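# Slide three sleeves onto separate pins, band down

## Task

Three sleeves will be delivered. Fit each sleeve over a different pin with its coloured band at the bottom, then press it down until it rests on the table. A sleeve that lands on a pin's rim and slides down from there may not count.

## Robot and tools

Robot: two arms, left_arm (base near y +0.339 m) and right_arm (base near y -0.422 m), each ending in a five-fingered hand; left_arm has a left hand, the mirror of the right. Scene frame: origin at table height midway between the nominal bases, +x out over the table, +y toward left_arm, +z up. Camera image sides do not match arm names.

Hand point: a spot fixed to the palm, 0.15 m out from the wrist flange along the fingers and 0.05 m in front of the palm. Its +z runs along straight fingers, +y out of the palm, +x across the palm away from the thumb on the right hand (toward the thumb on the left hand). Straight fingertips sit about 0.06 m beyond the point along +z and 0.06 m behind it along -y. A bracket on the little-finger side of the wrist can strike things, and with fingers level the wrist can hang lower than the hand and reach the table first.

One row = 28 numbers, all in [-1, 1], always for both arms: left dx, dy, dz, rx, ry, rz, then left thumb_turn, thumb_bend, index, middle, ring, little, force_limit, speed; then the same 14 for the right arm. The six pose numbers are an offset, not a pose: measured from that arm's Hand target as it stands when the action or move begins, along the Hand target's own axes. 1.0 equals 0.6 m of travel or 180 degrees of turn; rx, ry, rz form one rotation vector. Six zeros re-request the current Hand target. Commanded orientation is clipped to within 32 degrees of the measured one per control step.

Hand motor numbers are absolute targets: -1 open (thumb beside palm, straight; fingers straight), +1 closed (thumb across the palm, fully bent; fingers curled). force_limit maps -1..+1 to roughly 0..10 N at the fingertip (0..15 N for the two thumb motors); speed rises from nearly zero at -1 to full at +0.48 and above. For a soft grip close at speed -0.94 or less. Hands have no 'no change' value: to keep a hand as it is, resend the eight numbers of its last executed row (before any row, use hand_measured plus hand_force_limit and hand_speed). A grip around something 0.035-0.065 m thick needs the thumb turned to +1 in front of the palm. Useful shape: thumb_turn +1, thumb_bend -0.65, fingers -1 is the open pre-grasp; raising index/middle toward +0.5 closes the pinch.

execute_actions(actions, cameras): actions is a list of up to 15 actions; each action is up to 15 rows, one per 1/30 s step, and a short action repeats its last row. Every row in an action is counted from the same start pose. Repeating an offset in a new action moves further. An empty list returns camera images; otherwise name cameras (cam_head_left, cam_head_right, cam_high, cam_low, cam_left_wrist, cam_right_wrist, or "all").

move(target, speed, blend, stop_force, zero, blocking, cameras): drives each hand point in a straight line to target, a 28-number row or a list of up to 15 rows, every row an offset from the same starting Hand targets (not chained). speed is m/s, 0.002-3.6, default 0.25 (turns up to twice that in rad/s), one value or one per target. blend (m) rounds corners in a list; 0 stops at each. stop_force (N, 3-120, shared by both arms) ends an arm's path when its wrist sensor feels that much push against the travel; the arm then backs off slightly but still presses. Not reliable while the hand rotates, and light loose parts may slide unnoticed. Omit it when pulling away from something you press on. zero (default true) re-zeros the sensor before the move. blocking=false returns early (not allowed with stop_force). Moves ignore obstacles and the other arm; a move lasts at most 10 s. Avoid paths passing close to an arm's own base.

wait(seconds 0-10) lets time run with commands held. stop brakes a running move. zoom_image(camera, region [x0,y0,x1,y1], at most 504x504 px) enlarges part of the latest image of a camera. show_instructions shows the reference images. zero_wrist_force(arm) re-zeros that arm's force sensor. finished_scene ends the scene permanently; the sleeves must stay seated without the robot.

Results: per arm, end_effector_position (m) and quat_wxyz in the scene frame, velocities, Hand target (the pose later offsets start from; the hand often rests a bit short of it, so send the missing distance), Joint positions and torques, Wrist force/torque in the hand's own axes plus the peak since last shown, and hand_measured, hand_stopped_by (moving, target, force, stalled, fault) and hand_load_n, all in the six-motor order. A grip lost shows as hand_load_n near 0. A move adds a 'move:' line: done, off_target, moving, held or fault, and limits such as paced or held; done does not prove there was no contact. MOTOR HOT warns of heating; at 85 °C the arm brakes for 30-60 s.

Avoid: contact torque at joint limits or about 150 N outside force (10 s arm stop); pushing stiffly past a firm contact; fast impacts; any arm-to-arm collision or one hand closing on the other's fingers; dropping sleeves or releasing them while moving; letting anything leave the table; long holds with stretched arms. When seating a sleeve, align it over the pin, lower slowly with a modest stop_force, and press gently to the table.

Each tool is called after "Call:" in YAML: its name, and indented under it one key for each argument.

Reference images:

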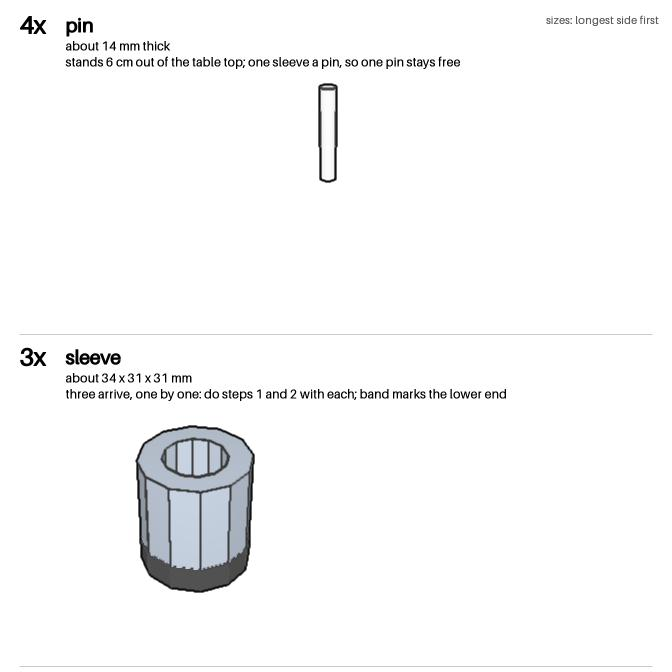

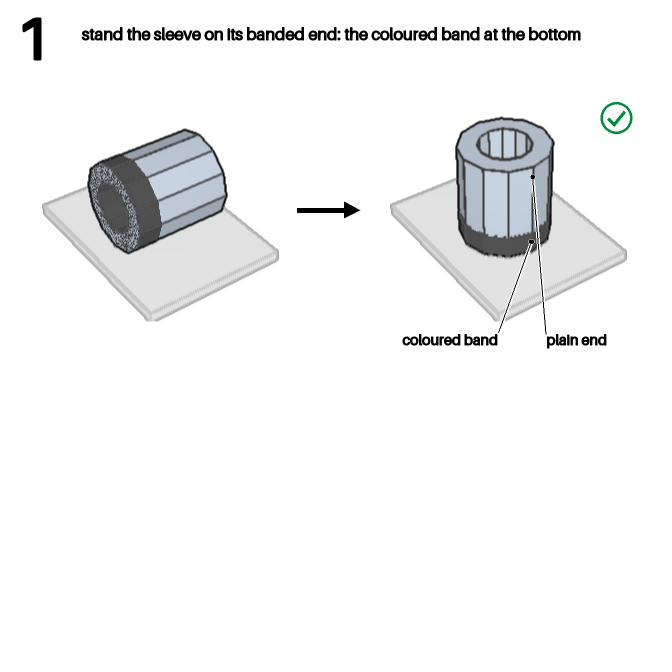

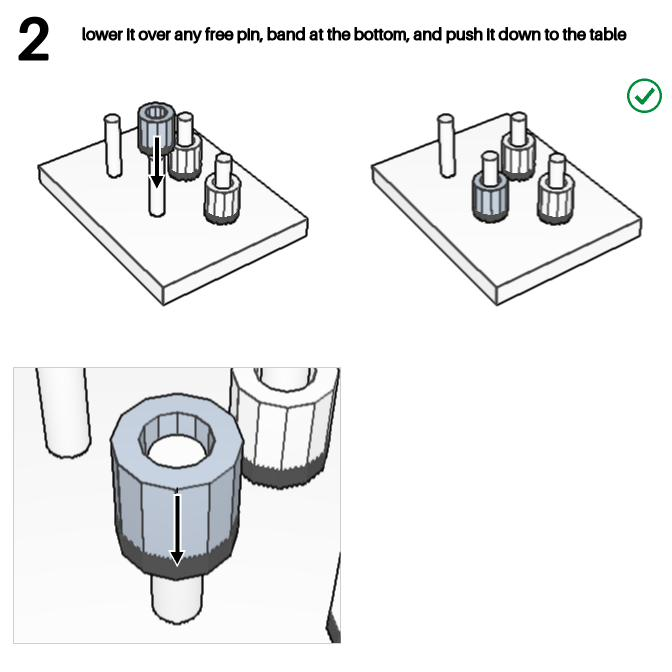

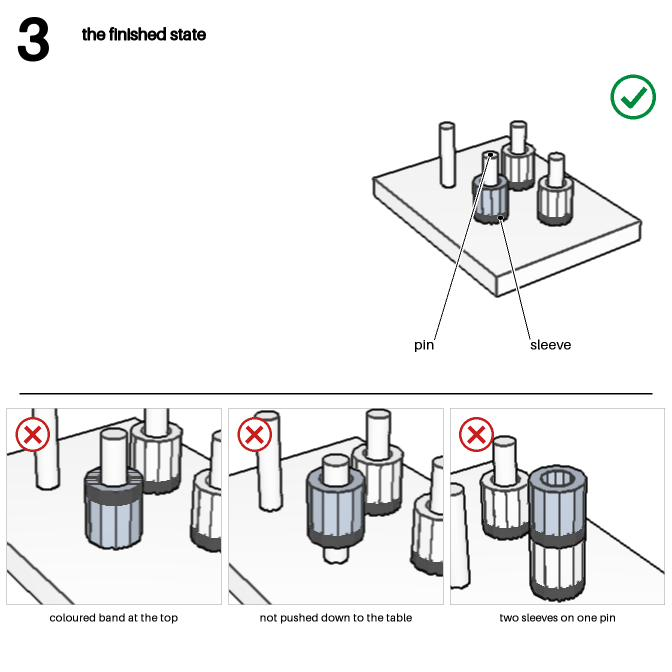

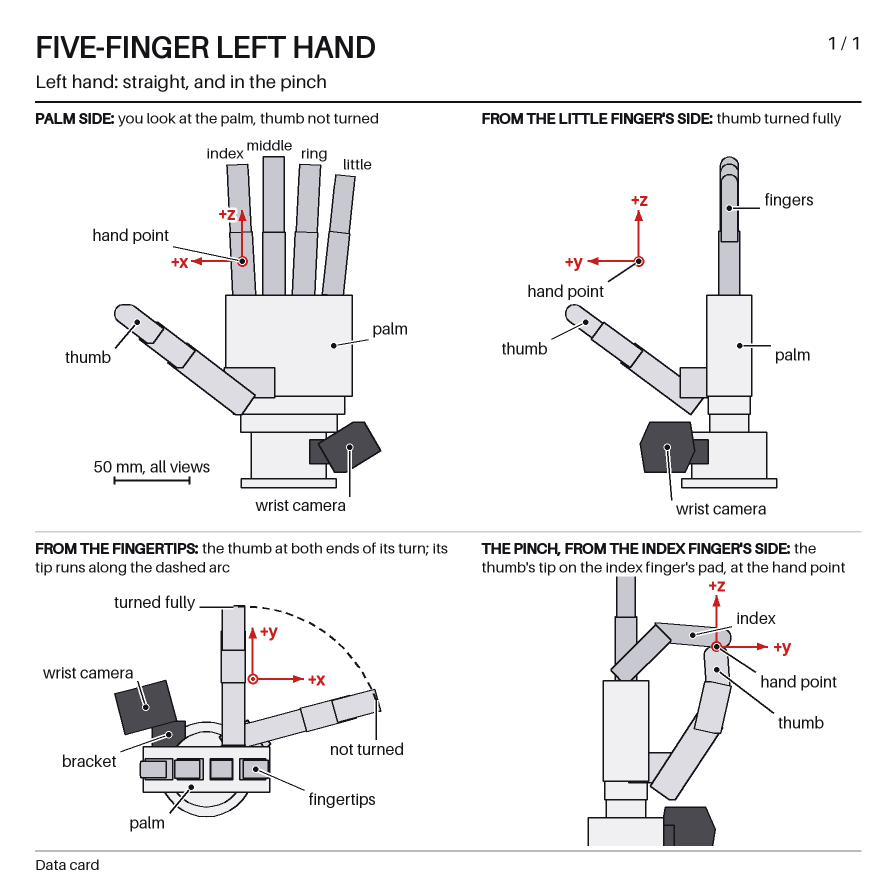

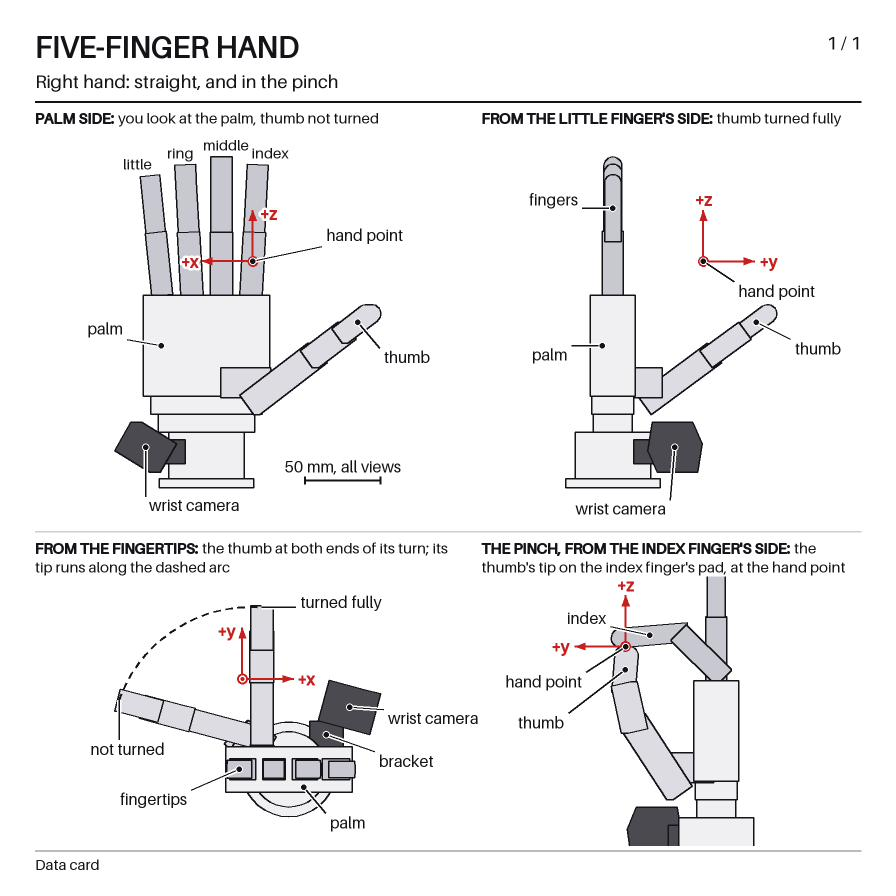

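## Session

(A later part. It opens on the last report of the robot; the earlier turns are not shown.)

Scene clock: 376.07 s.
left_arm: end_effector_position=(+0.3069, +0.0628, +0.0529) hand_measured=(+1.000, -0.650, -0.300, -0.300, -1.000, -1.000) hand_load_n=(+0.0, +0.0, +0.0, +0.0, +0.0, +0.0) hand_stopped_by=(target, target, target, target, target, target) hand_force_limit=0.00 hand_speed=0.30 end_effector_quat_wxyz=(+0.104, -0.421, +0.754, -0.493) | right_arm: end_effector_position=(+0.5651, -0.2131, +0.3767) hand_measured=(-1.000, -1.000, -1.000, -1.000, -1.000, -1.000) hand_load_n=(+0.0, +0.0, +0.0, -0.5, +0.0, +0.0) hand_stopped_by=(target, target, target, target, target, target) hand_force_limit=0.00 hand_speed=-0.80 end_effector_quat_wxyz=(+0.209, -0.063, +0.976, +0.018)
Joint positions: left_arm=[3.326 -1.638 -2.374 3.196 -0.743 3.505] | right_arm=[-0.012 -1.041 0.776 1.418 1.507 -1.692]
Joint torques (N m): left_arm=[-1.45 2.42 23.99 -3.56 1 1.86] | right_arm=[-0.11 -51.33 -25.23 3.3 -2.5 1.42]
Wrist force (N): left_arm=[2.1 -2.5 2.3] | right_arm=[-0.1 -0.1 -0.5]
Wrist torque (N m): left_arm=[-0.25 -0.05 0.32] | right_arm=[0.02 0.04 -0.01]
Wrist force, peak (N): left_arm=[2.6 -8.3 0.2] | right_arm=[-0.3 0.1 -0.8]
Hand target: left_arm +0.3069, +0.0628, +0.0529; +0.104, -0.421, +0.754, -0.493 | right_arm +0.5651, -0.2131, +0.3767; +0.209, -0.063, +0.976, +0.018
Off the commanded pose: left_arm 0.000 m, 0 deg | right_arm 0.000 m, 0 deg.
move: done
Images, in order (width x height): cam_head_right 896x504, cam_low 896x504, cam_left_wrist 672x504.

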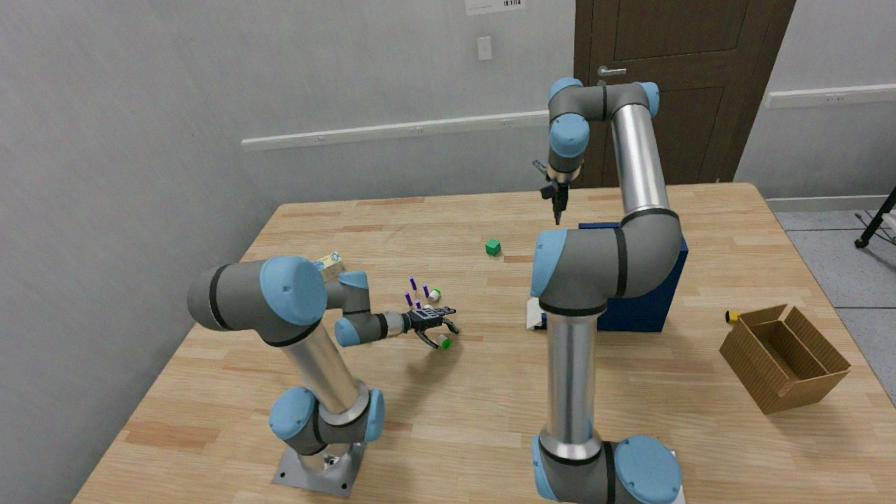

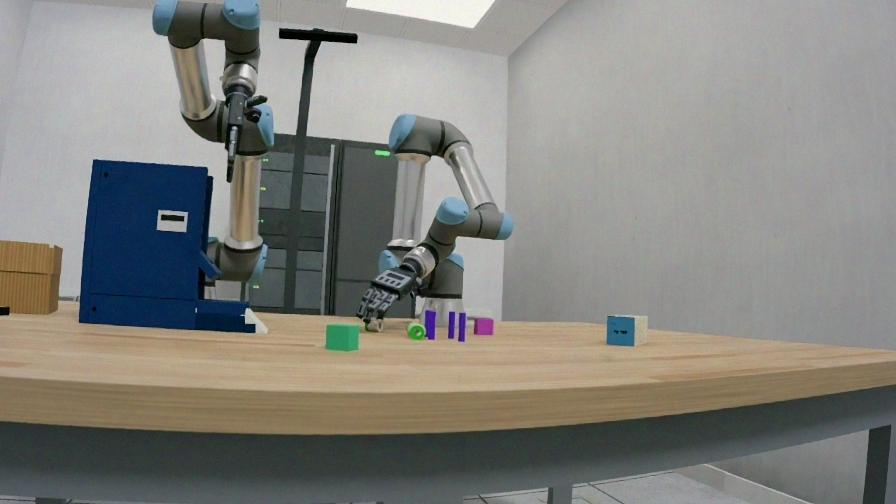

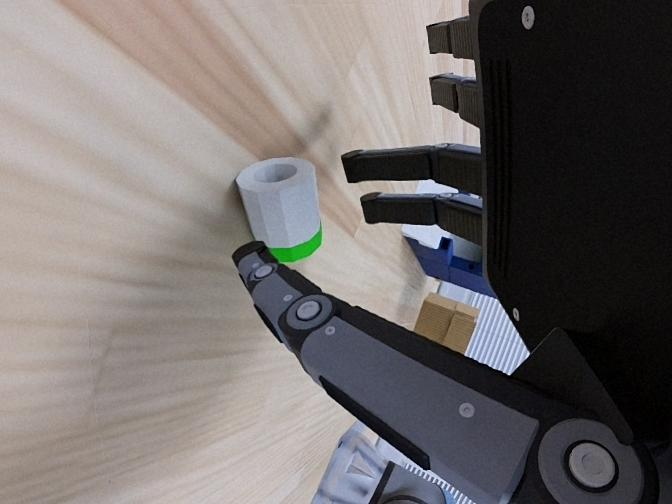

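Call:
move:
  target: [-0.0108,0.0267,0.0102,0,0,0, 1, -0.65, -0.3, -0.3, -1, -1, 0.0, 0.3, 0,0,0,0,0,0,-1,-1,-1,-1,-1,-1,0.0,-0.8]
  speed: 0.03
  stop_force: 3
  cameras: ["cam_left_wrist", "cam_low", "cam_head_right"]

Call:
zoom_image:
  camera: "cam_left_wrist"
  region: [200, 60, 480, 290]

Call:
zoom_image:
  camera: "cam_low"
  region: [320, 240, 480, 360]

Scene clock: 381.93 s.
left_arm: end_effector_position=(+0.3059, +0.0661, +0.0349) hand_measured=(+1.000, -0.650, -0.300, -0.300, -1.000, -1.000) hand_load_n=(+0.0, +0.0, +0.0, +0.0, +0.0, -0.5) hand_stopped_by=(target, target, target, target, target, target) hand_force_limit=0.00 hand_speed=0.30 end_effector_quat_wxyz=(+0.104, -0.421, +0.754, -0.493) | right_arm: end_effector_position=(+0.5651, -0.2131, +0.3767) hand_measured=(-1.000, -1.000, -1.000, -1.000, -1.000, -1.000) hand_load_n=(+0.0, +0.0, +0.0, +0.0, +0.0, +0.0) hand_stopped_by=(target, target, target, target, target, target) hand_force_limit=0.00 hand_speed=-0.80 end_effector_quat_wxyz=(+0.209, -0.063, +0.976, +0.018)
Joint positions: left_arm=[3.342 -1.686 -2.397 3.253 -0.732 3.524] | right_arm=[-0.012 -1.041 0.776 1.418 1.507 -1.692]
Joint torques (N m): left_arm=[-6.11 28.07 22.55 -3.85 -0.84 -2.32] | right_arm=[-0.2 -51.24 -25.48 3.27 -2.45 1.43]
Wrist force (N): left_arm=[1.9 -2.5 2.4] | right_arm=[-0.2 -0.1 -0.5]
Wrist torque (N m): left_arm=[-0.26 -0.01 0.21] | right_arm=[0.02 0.05 -0.02]
Wrist force, peak (N): left_arm=[2.3 -2.8 2.2] | right_arm=[-0.1 0.0 -0.7]
Hand target: left_arm +0.3059, +0.0661, +0.0349; +0.104, -0.421, +0.754, -0.493 | right_arm +0.5651, -0.2131, +0.3767; +0.209, -0.063, +0.976, +0.018
Off the commanded pose: left_arm 0.000 m, 0 deg | right_arm 0.000 m, 0 deg.
move: done
Images, in order (width x height): cam_head_right 896x504, cam_low 896x504, cam_left_wrist 672x504.

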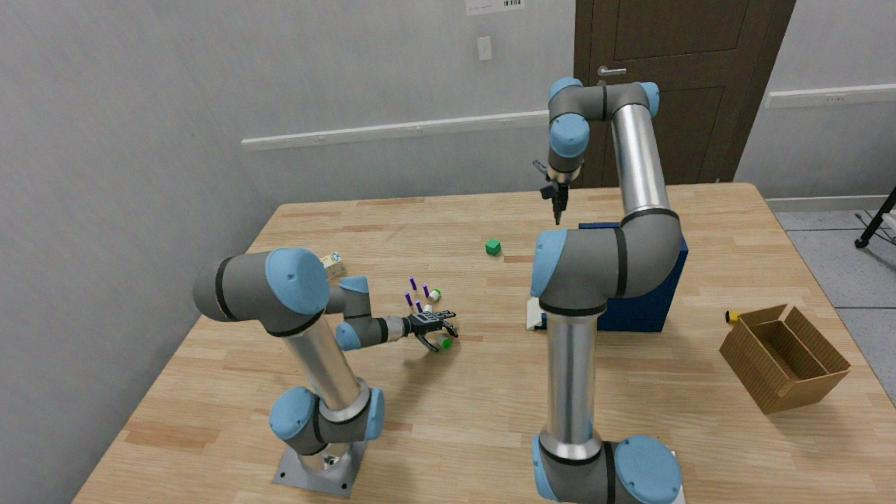

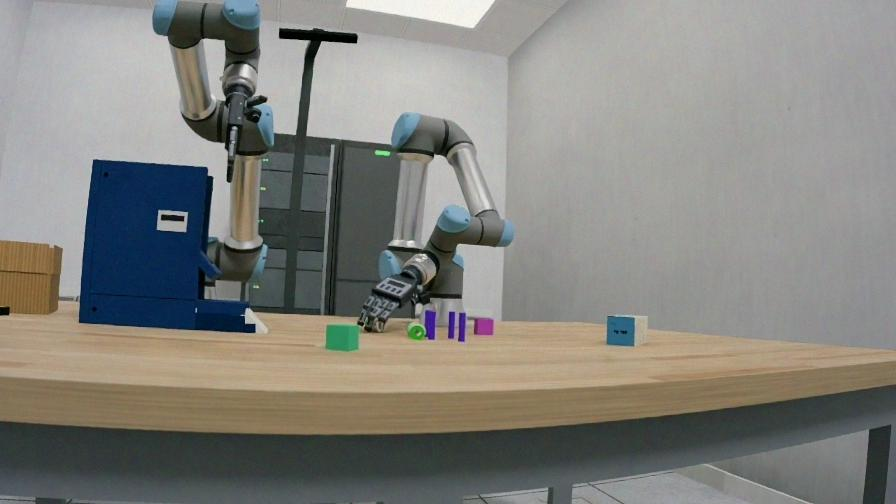

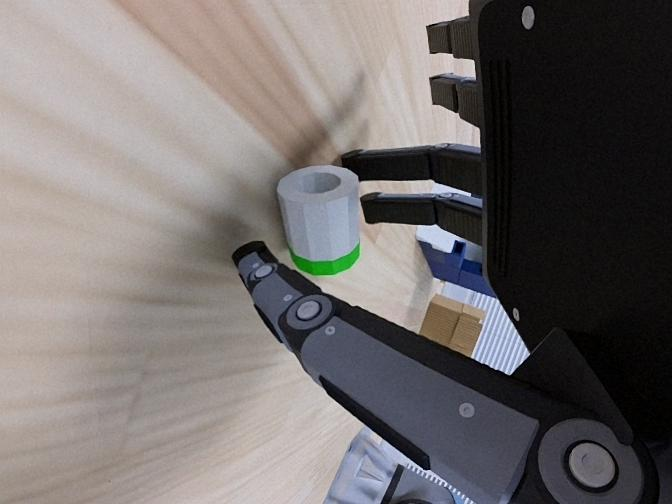

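Scaled by 1.800 from the camera's 672x504 image, which has a finer 960x720 frame.

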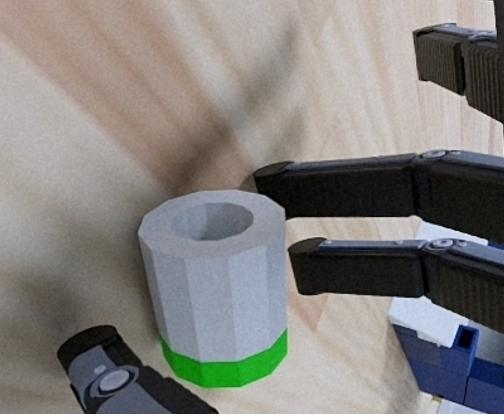

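Scaled by 3.150 from the camera's 896x504 image, which has a finer 1280x720 frame.

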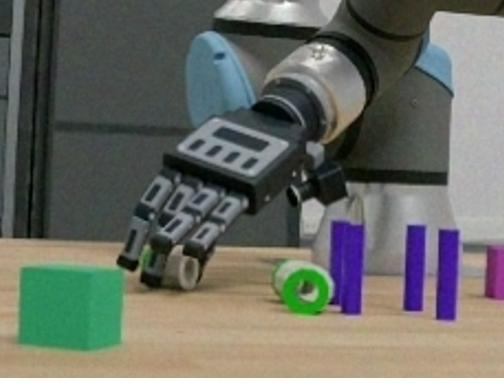

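Call:
move:
  target:
    - [-0.0009,0.0028,0.0016,0,0,0, 1, -0.65, -0.3, -0.3, -1, -1, 0.0, 0.3, 0,0,0,0,0,0,-1,-1,-1,-1,-1,-1,0.0,-0.8]
    - [-0.0009,0.0028,0.0016,0,0,0, 1, -0.33, -0.3, -0.3, -1, -1, -0.6, -0.6, 0,0,0,0,0,0,-1,-1,-1,-1,-1,-1,0.0,-0.8]
    - [-0.0009,0.0028,0.0016,0,0,0, 1, -0.33, 0.3, 0.3, -1, -1, -0.4, -0.88, 0,0,0,0,0,0,-1,-1,-1,-1,-1,-1,0.0,-0.8]
  speed: 0.05
  cameras: ["cam_left_wrist", "cam_low", "cam_head_right"]

Call:
zoom_image:
  camera: "cam_left_wrist"
  region: [200, 60, 480, 290]

Call:
zoom_image:
  camera: "cam_low"
  region: [320, 240, 480, 360]

Scene clock: 392.70 s.
left_arm: end_effector_position=(+0.3059, +0.0662, +0.0329) hand_measured=(+1.000, -0.330, -0.080, -0.258, -1.000, -1.000) hand_load_n=(-1.5, +2.5, +4.0, +3.0, +0.0, +0.0) hand_stopped_by=(target, target, force, force, target, target) hand_force_limit=-0.40 hand_speed=-0.88 end_effector_quat_wxyz=(+0.104, -0.421, +0.754, -0.493) | right_arm: end_effector_position=(+0.5651, -0.2131, +0.3767) hand_measured=(-1.000, -1.000, -1.000, -1.000, -1.000, -1.000) hand_load_n=(+0.0, +0.5, +0.0, +0.0, +0.0, +0.0) hand_stopped_by=(target, target, target, target, target, target) hand_force_limit=0.00 hand_speed=-0.80 end_effector_quat_wxyz=(+0.209, -0.063, +0.976, +0.018)
Joint positions: left_arm=[3.342 -1.692 -2.399 3.261 -0.731 3.524] | right_arm=[-0.012 -1.041 0.776 1.418 1.507 -1.692]
Joint torques (N m): left_arm=[7.18 26.59 8.36 -3.77 -1.17 1.84] | right_arm=[-0.47 -51.19 -25.41 3.31 -2.58 1.57]
Wrist force (N): left_arm=[3.9 -10.9 -0.6] | right_arm=[-0.1 0.0 -0.6]
Wrist torque (N m): left_arm=[-0.12 -0.02 0.39] | right_arm=[0.04 0.03 -0.01]
Wrist force, peak (N): left_arm=[3.9 -10.9 -0.6] | right_arm=[-0.3 -0.1 -0.8]
Hand target: left_arm +0.3059, +0.0662, +0.0329; +0.104, -0.421, +0.754, -0.493 | right_arm +0.5651, -0.2131, +0.3767; +0.209, -0.063, +0.976, +0.018
Off the commanded pose: left_arm 0.000 m, 0 deg | right_arm 0.000 m, 0 deg.
move: done
Images, in order (width x height): cam_head_right 896x504, cam_low 896x504, cam_left_wrist 672x504.

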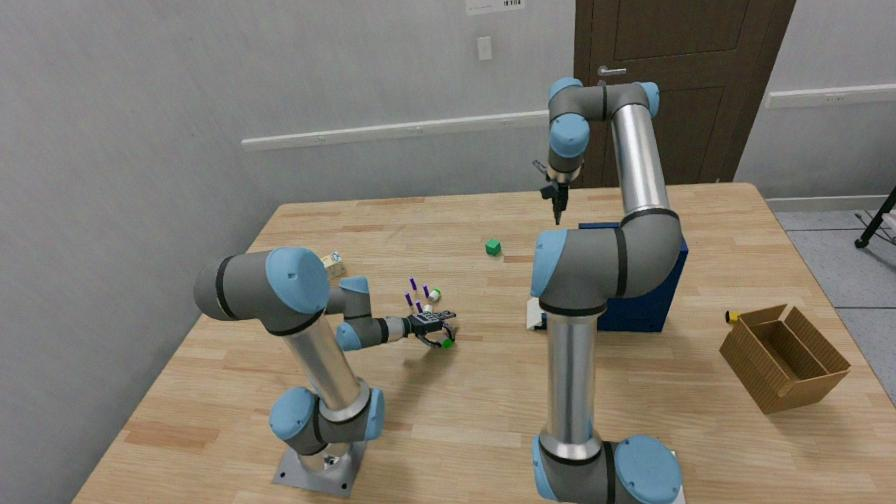

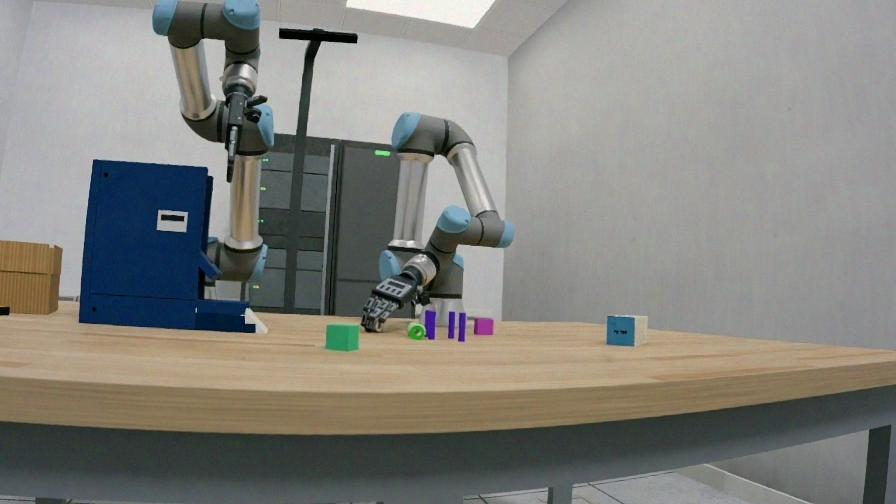

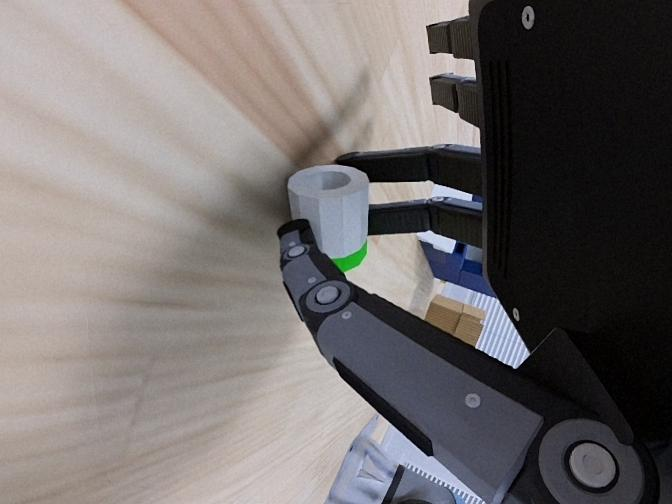

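Scaled by 1.800 from the camera's 672x504 image, which has a finer 960x720 frame.

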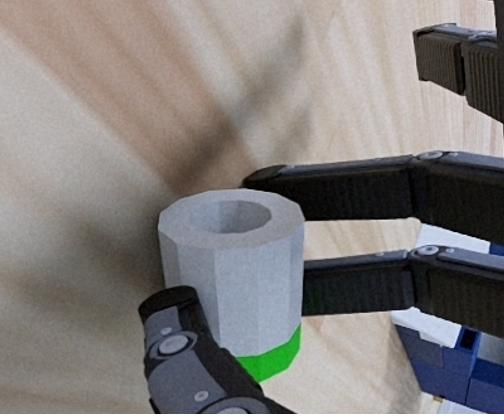

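Scaled by 3.150 from the camera's 896x504 image, which has a finer 1280x720 frame.

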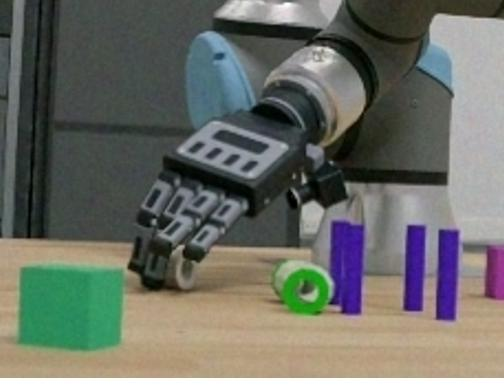

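Call:
move:
  target:
    - [0.0013,-0.0042,-0.0025,0,0,0, 1, -0.33, 0.3, 0.3, -1, -1, -0.4, -0.88, 0,0,0,0,0,0,-1,-1,-1,-1,-1,-1,0.0,-0.8]
    - [0.0013,-0.0042,-0.0025,0,0,0, 1, -0.33, 0.35, 0.35, -1, -1, -0.2, -0.88, 0,0,0,0,0,0,-1,-1,-1,-1,-1,-1,0.0,-0.8]
    - [0.0052,-0.0166,-0.0099,0,0,0, 1, -0.33, 0.35, 0.35, -1, -1, -0.2, -0.88, 0,0,0,0,0,0,-1,-1,-1,-1,-1,-1,0.0,-0.8]
  speed: 0.03
  cameras: ["cam_left_wrist", "cam_low", "cam_head_right"]

Call:
zoom_image:
  camera: "cam_left_wrist"
  region: [200, 60, 480, 290]

Call:
zoom_image:
  camera: "cam_low"
  region: [320, 240, 480, 360]

Scene clock: 399.33 s.
left_arm: end_effector_position=(+0.3059, +0.0662, +0.0450) hand_measured=(+1.000, -0.332, -0.070, -0.070, -1.000, -1.000) hand_load_n=(-1.0, +7.5, +3.5, +6.0, +0.0, +0.0) hand_stopped_by=(target, target, force, force, target, target) hand_force_limit=-0.20 hand_speed=-0.88 end_effector_quat_wxyz=(+0.104, -0.421, +0.754, -0.493) end_effector_velocity=(+0.001, +0.000, -0.001) end_effector_angular_velocity=(+0.000, -0.003, +0.001) | right_arm: end_effector_position=(+0.5651, -0.2131, +0.3767) hand_measured=(-1.000, -1.000, -1.000, -1.000, -1.000, -1.000) hand_load_n=(+0.0, +0.0, +0.0, +0.0, +0.0, +0.0) hand_stopped_by=(target, target, target, target, target, target) hand_force_limit=0.00 hand_speed=-0.80 end_effector_quat_wxyz=(+0.209, -0.063, +0.976, +0.018)
Joint positions: left_arm=[3.342 -1.658 -2.387 3.215 -0.731 3.524] | right_arm=[-0.012 -1.041 0.776 1.418 1.507 -1.692]
Joint velocities: left_arm=[0.001 -0.002 0 0.006 0 -0.001] | right_arm=[within noise]
Joint torques (N m): left_arm=[2.05 3.65 11.7 1.84 1.5 -1.24] | right_arm=[-0.63 -51.36 -25.21 3.3 -2.58 1.48]
Wrist force (N): left_arm=[2.0 -2.5 2.3] | right_arm=[-0.1 -0.2 -0.4]
Wrist torque (N m): left_arm=[-0.26 -0.03 0.22] | right_arm=[0.00 0.04 -0.01]
Wrist force, peak (N): left_arm=[4.1 -11.0 -0.5] | right_arm=[-0.3 -0.1 -0.7]
Hand target: left_arm +0.3059, +0.0662, +0.0449; +0.104, -0.421, +0.754, -0.493 | right_arm +0.5651, -0.2131, +0.3767; +0.209, -0.063, +0.976, +0.018
Off the commanded pose: left_arm 0.000 m, 0 deg | right_arm 0.000 m, 0 deg.
move: done
Images, in order (width x height): cam_head_right 896x504, cam_low 896x504, cam_left_wrist 672x504.

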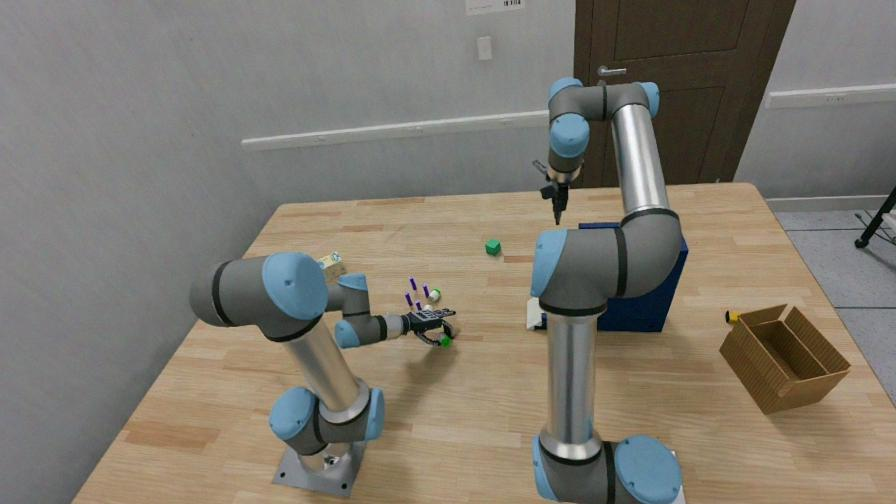

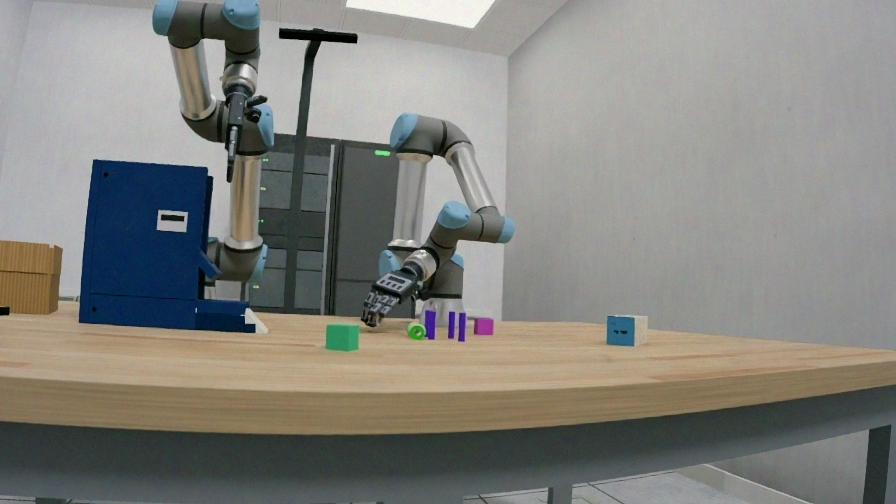

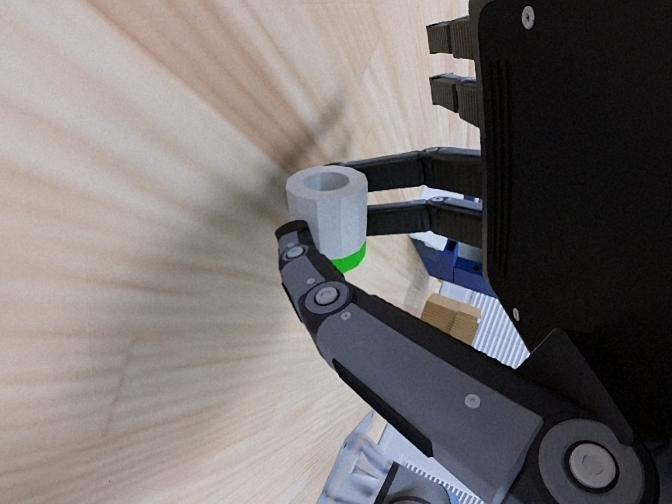

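Scaled by 1.800 from the camera's 672x504 image, which has a finer 960x720 frame.

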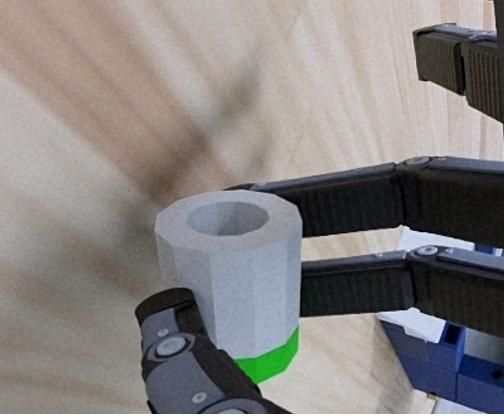

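Scaled by 3.150 from the camera's 896x504 image, which has a finer 1280x720 frame.

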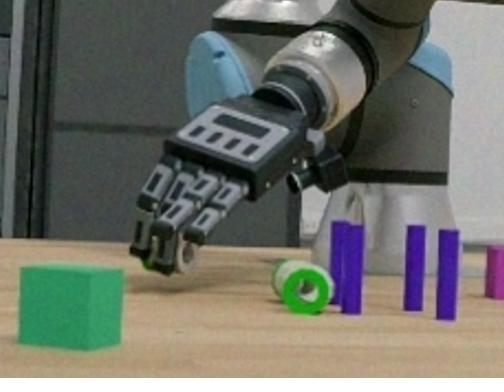

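Call:
zoom_image:
  camera: "cam_left_wrist"
  region: [265, 150, 405, 290]

Scaled by 3.600 from the camera's 672x504 image, which has a finer 960x720 frame.

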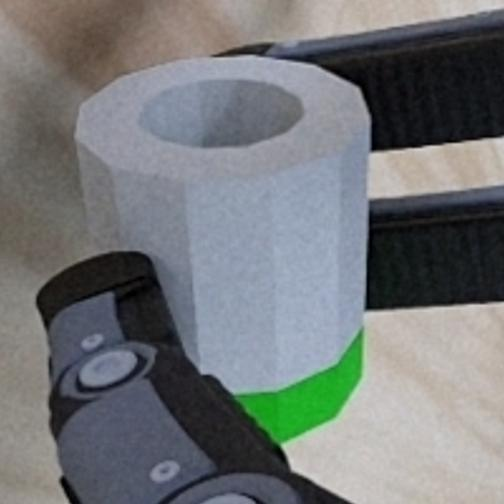

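Call:
move:
  target:
    - [0.0666,-0.2147,-0.1273,0,0,0, 1, -0.33, 0.35, 0.35, -1, -1, -0.2, -0.88, 0,0,0,0,0,0,-1,-1,-1,-1,-1,-1,0.0,-0.8]
    - [-0.3003,-0.3122,-0.1548,0.1746,0.0147,0.5371, 1, -0.33, 0.35, 0.35, -1, -1, -0.2, -0.88, 0,0,0,0,0,0,-1,-1,-1,-1,-1,-1,0.0,-0.8]
  speed: 0.3
  blend: 0.04
  cameras: ["all"]

Call:
zoom_image:
  camera: "cam_left_wrist"
  region: [200, 60, 480, 290]

Scene clock: 442.33 s.
left_arm: end_effector_position=(+0.4656, +0.2291, +0.2000) hand_measured=(+1.000, -0.332, -0.070, -0.070, -1.000, -1.000) hand_load_n=(-0.5, +7.0, +4.0, +6.0, +0.0, +0.0) hand_stopped_by=(target, target, force, force, target, target) hand_force_limit=-0.20 hand_speed=-0.88 end_effector_quat_wxyz=(+0.520, +0.277, +0.720, -0.367) | right_arm: end_effector_position=(+0.5651, -0.2131, +0.3767) hand_measured=(-1.000, -1.000, -1.000, -1.000, -1.000, -1.000) hand_load_n=(+0.0, +0.0, +0.0, +0.0, +0.0, +0.0) hand_stopped_by=(target, target, target, target, target, target) hand_force_limit=0.00 hand_speed=-0.80 end_effector_quat_wxyz=(+0.209, -0.063, +0.976, +0.018)
Joint positions: left_arm=[3.807 -1.869 -2.149 2.205 -0.197 6.283] | right_arm=[-0.012 -1.041 0.776 1.418 1.507 -1.692]
Joint torques (N m): left_arm=[6.73 10.18 3.44 -5.37 1.36 -2.19] | right_arm=[-0.52 -51.07 -24.74 3.35 -2.51 1.64]
Wrist force (N): left_arm=[-0.9 -0.7 1.8] | right_arm=[0.1 -0.2 -0.3]
Wrist torque (N m): left_arm=[-0.26 0.03 0.05] | right_arm=[0.01 0.01 0.00]
Wrist force, peak (N): left_arm=[2.5 -3.6 1.8] | right_arm=[-0.2 -0.2 -0.8]
Hand target: left_arm +0.4650, +0.2300, +0.1999; +0.515, +0.325, +0.671, -0.424 | right_arm +0.5651, -0.2131, +0.3767; +0.209, -0.063, +0.976, +0.018
Off the commanded pose: left_arm 0.001 m, 10 deg | right_arm 0.000 m, 0 deg.
joint sent to its limit (left arm) — joint 6 (wrist 3), upper limit. The joint targets are off in orientation, not in position.
move: off_target (left_arm)

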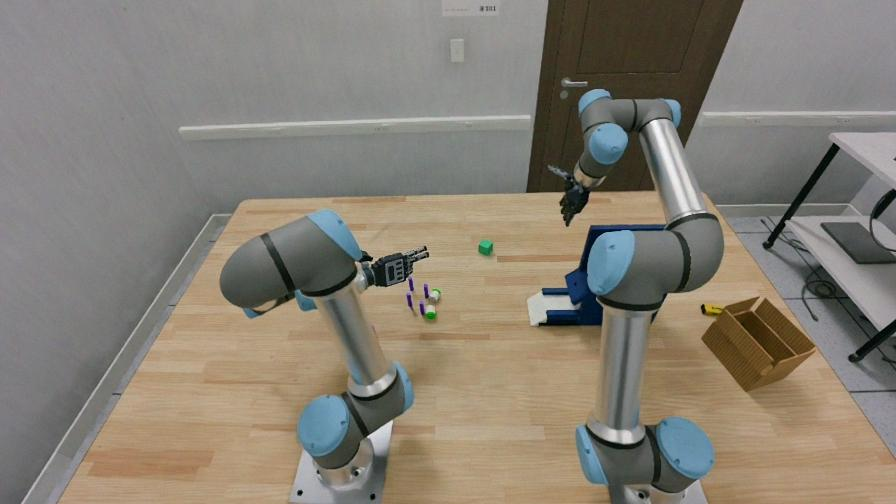

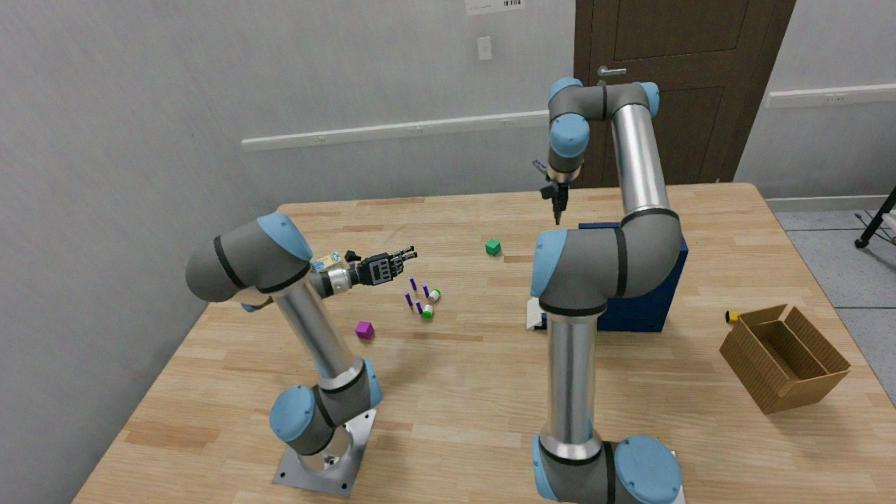

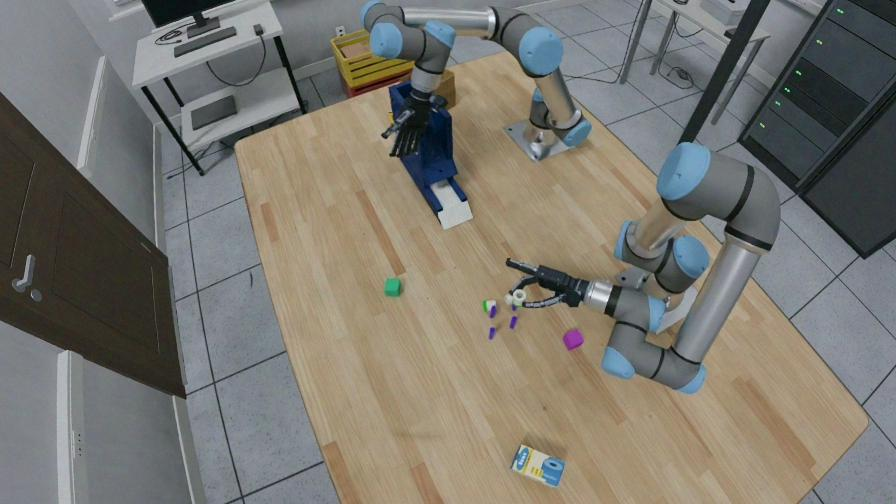

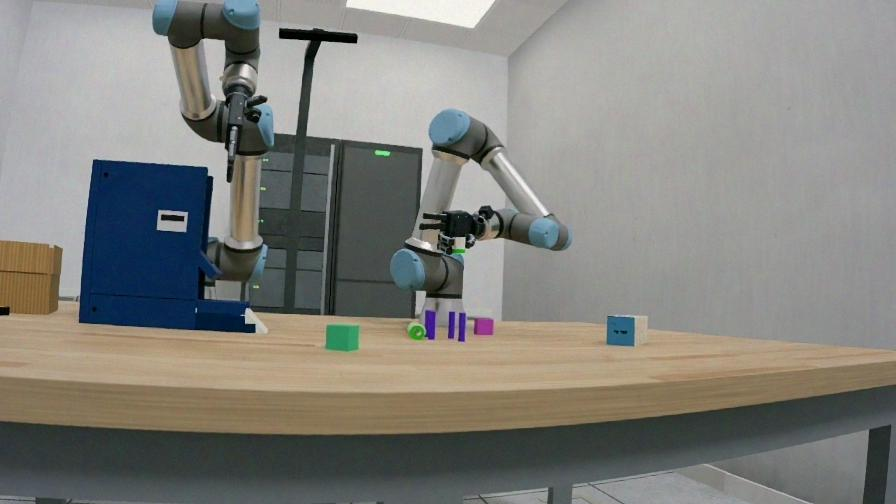

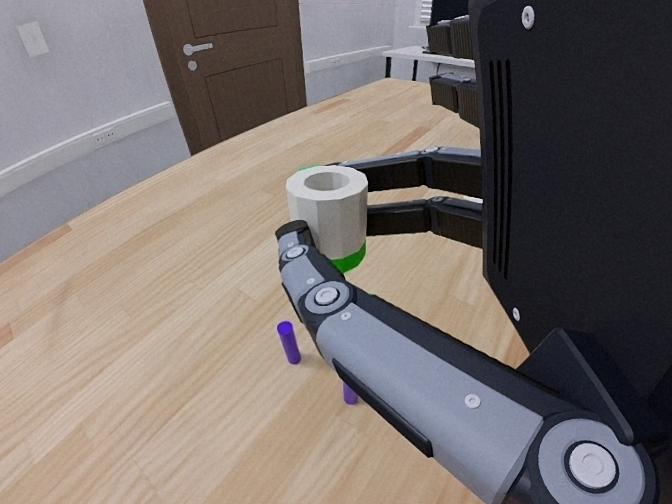

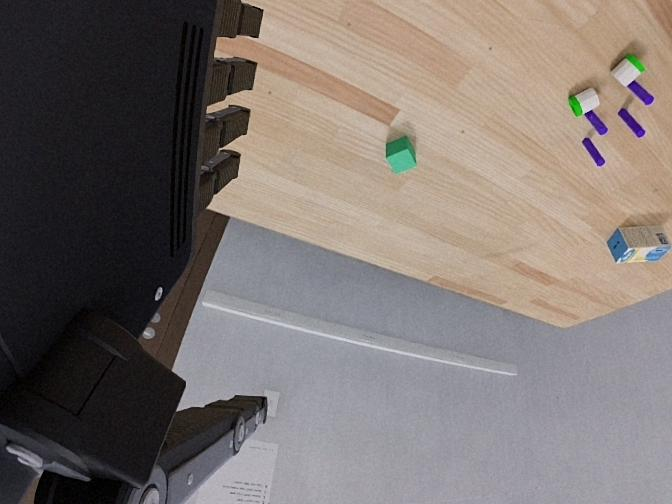

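Scaled by 1.800 from the camera's 672x504 image, which has a finer 960x720 frame.

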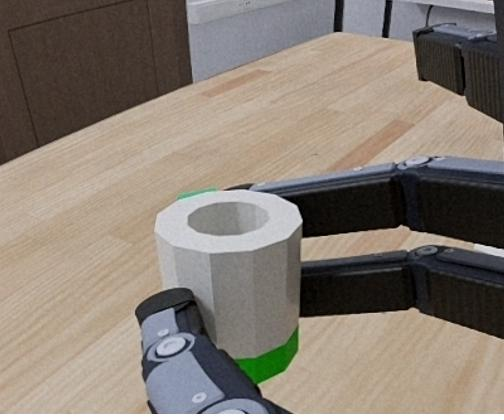

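Call:
move:
  target: [0,0,0,-0.0644,-0.0156,-0.0074, 1, -0.33, 0.35, 0.35, -1, -1, -0.2, -0.88, 0,0,0,0,0,0,-1,-1,-1,-1,-1,-1,0.0,-0.8]
  speed: 0.3
  cameras: ["cam_left_wrist", "cam_high", "cam_low", "cam_head_right"]

Scene clock: 468.50 s.
left_arm: end_effector_position=(+0.4650, +0.2301, +0.1999) hand_measured=(+1.000, -0.332, -0.070, -0.070, -1.000, -1.000) hand_load_n=(-0.5, +7.0, +3.5, +6.0, +0.0, +0.0) hand_stopped_by=(target, target, force, force, target, target) hand_force_limit=-0.20 hand_speed=-0.88 end_effector_quat_wxyz=(+0.556, +0.254, +0.701, -0.368) | right_arm: end_effector_position=(+0.5651, -0.2131, +0.3767) hand_measured=(-1.000, -1.000, -1.000, -1.000, -1.000, -1.000) hand_load_n=(+0.0, +0.0, +0.0, +0.0, +0.0, +0.0) hand_stopped_by=(target, target, target, target, target, target) hand_force_limit=0.00 hand_speed=-0.80 end_effector_quat_wxyz=(+0.209, -0.063, +0.976, +0.018)
Joint positions: left_arm=[3.828 -1.87 -2.194 2.335 -0.113 6.206] | right_arm=[-0.012 -1.041 0.776 1.418 1.507 -1.692]
Joint torques (N m): left_arm=[-8.25 20.97 18.52 -5.01 1.98 1.7] | right_arm=[-0.19 -51.81 -24.7 3.26 -2.44 1.74]
Wrist force (N): left_arm=[-1.2 -0.8 1.8] | right_arm=[-0.1 0.0 -0.6]
Wrist torque (N m): left_arm=[-0.26 0.05 -0.03] | right_arm=[0.03 0.05 -0.01]
Wrist force, peak (N): left_arm=[-1.2 -1.1 1.8] | right_arm=[-0.4 -0.1 -0.7]
Hand target: left_arm +0.4650, +0.2300, +0.1999; +0.556, +0.253, +0.701, -0.368 | right_arm +0.5651, -0.2131, +0.3767; +0.209, -0.063, +0.976, +0.018
Off the commanded pose: left_arm 0.000 m, 0 deg | right_arm 0.000 m, 0 deg.
move: done
Images, in order (width x height): cam_head_right 896x504, cam_high 896x504, cam_low 896x504, cam_left_wrist 672x504.

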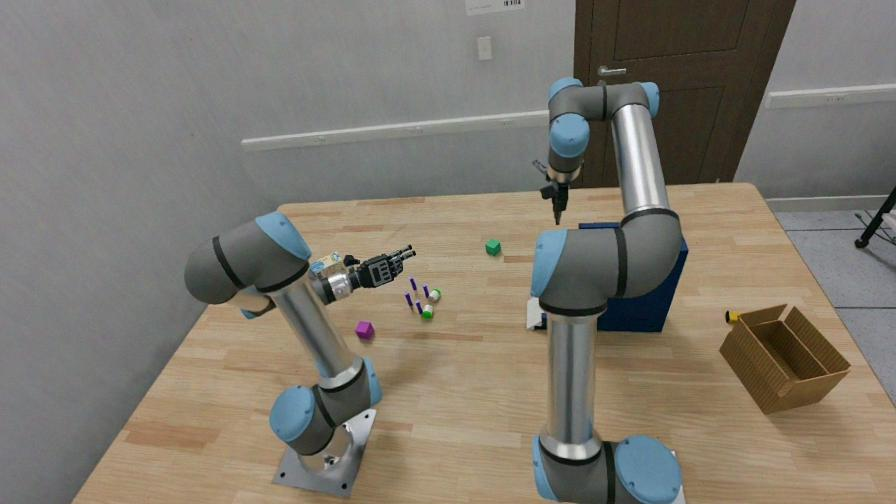

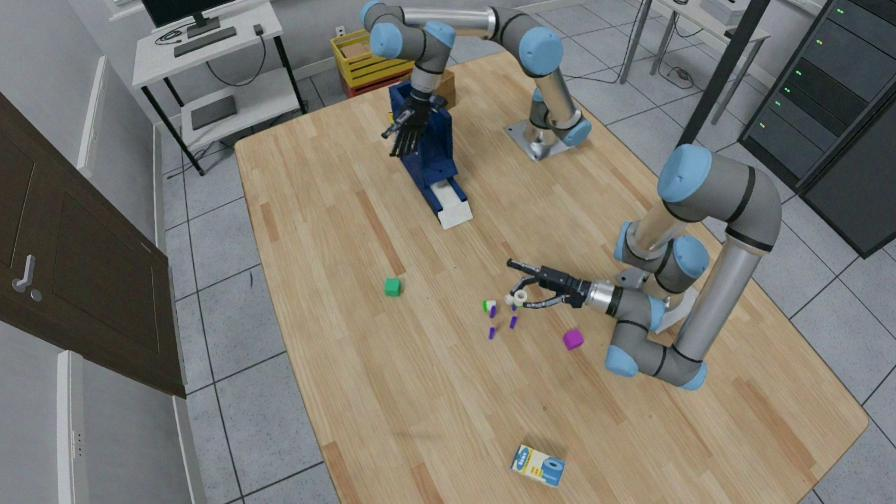

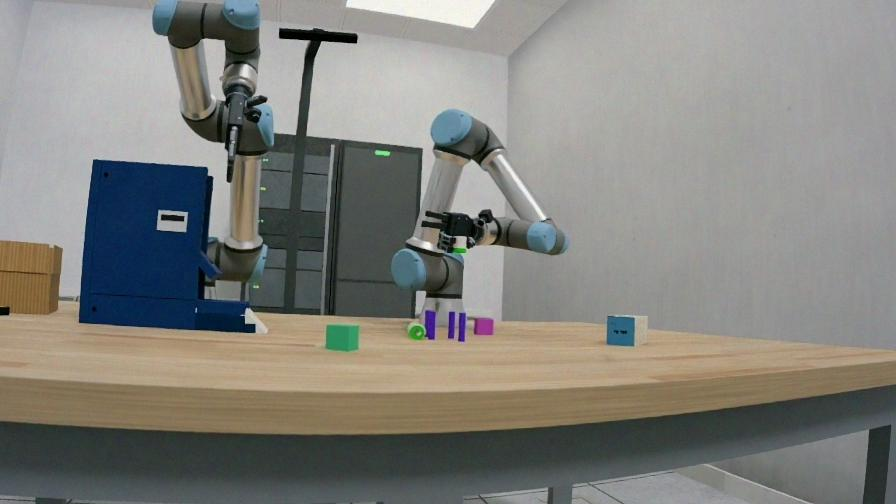

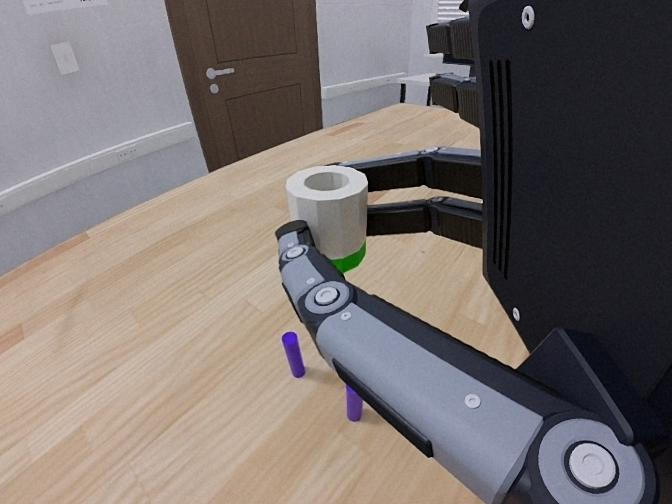

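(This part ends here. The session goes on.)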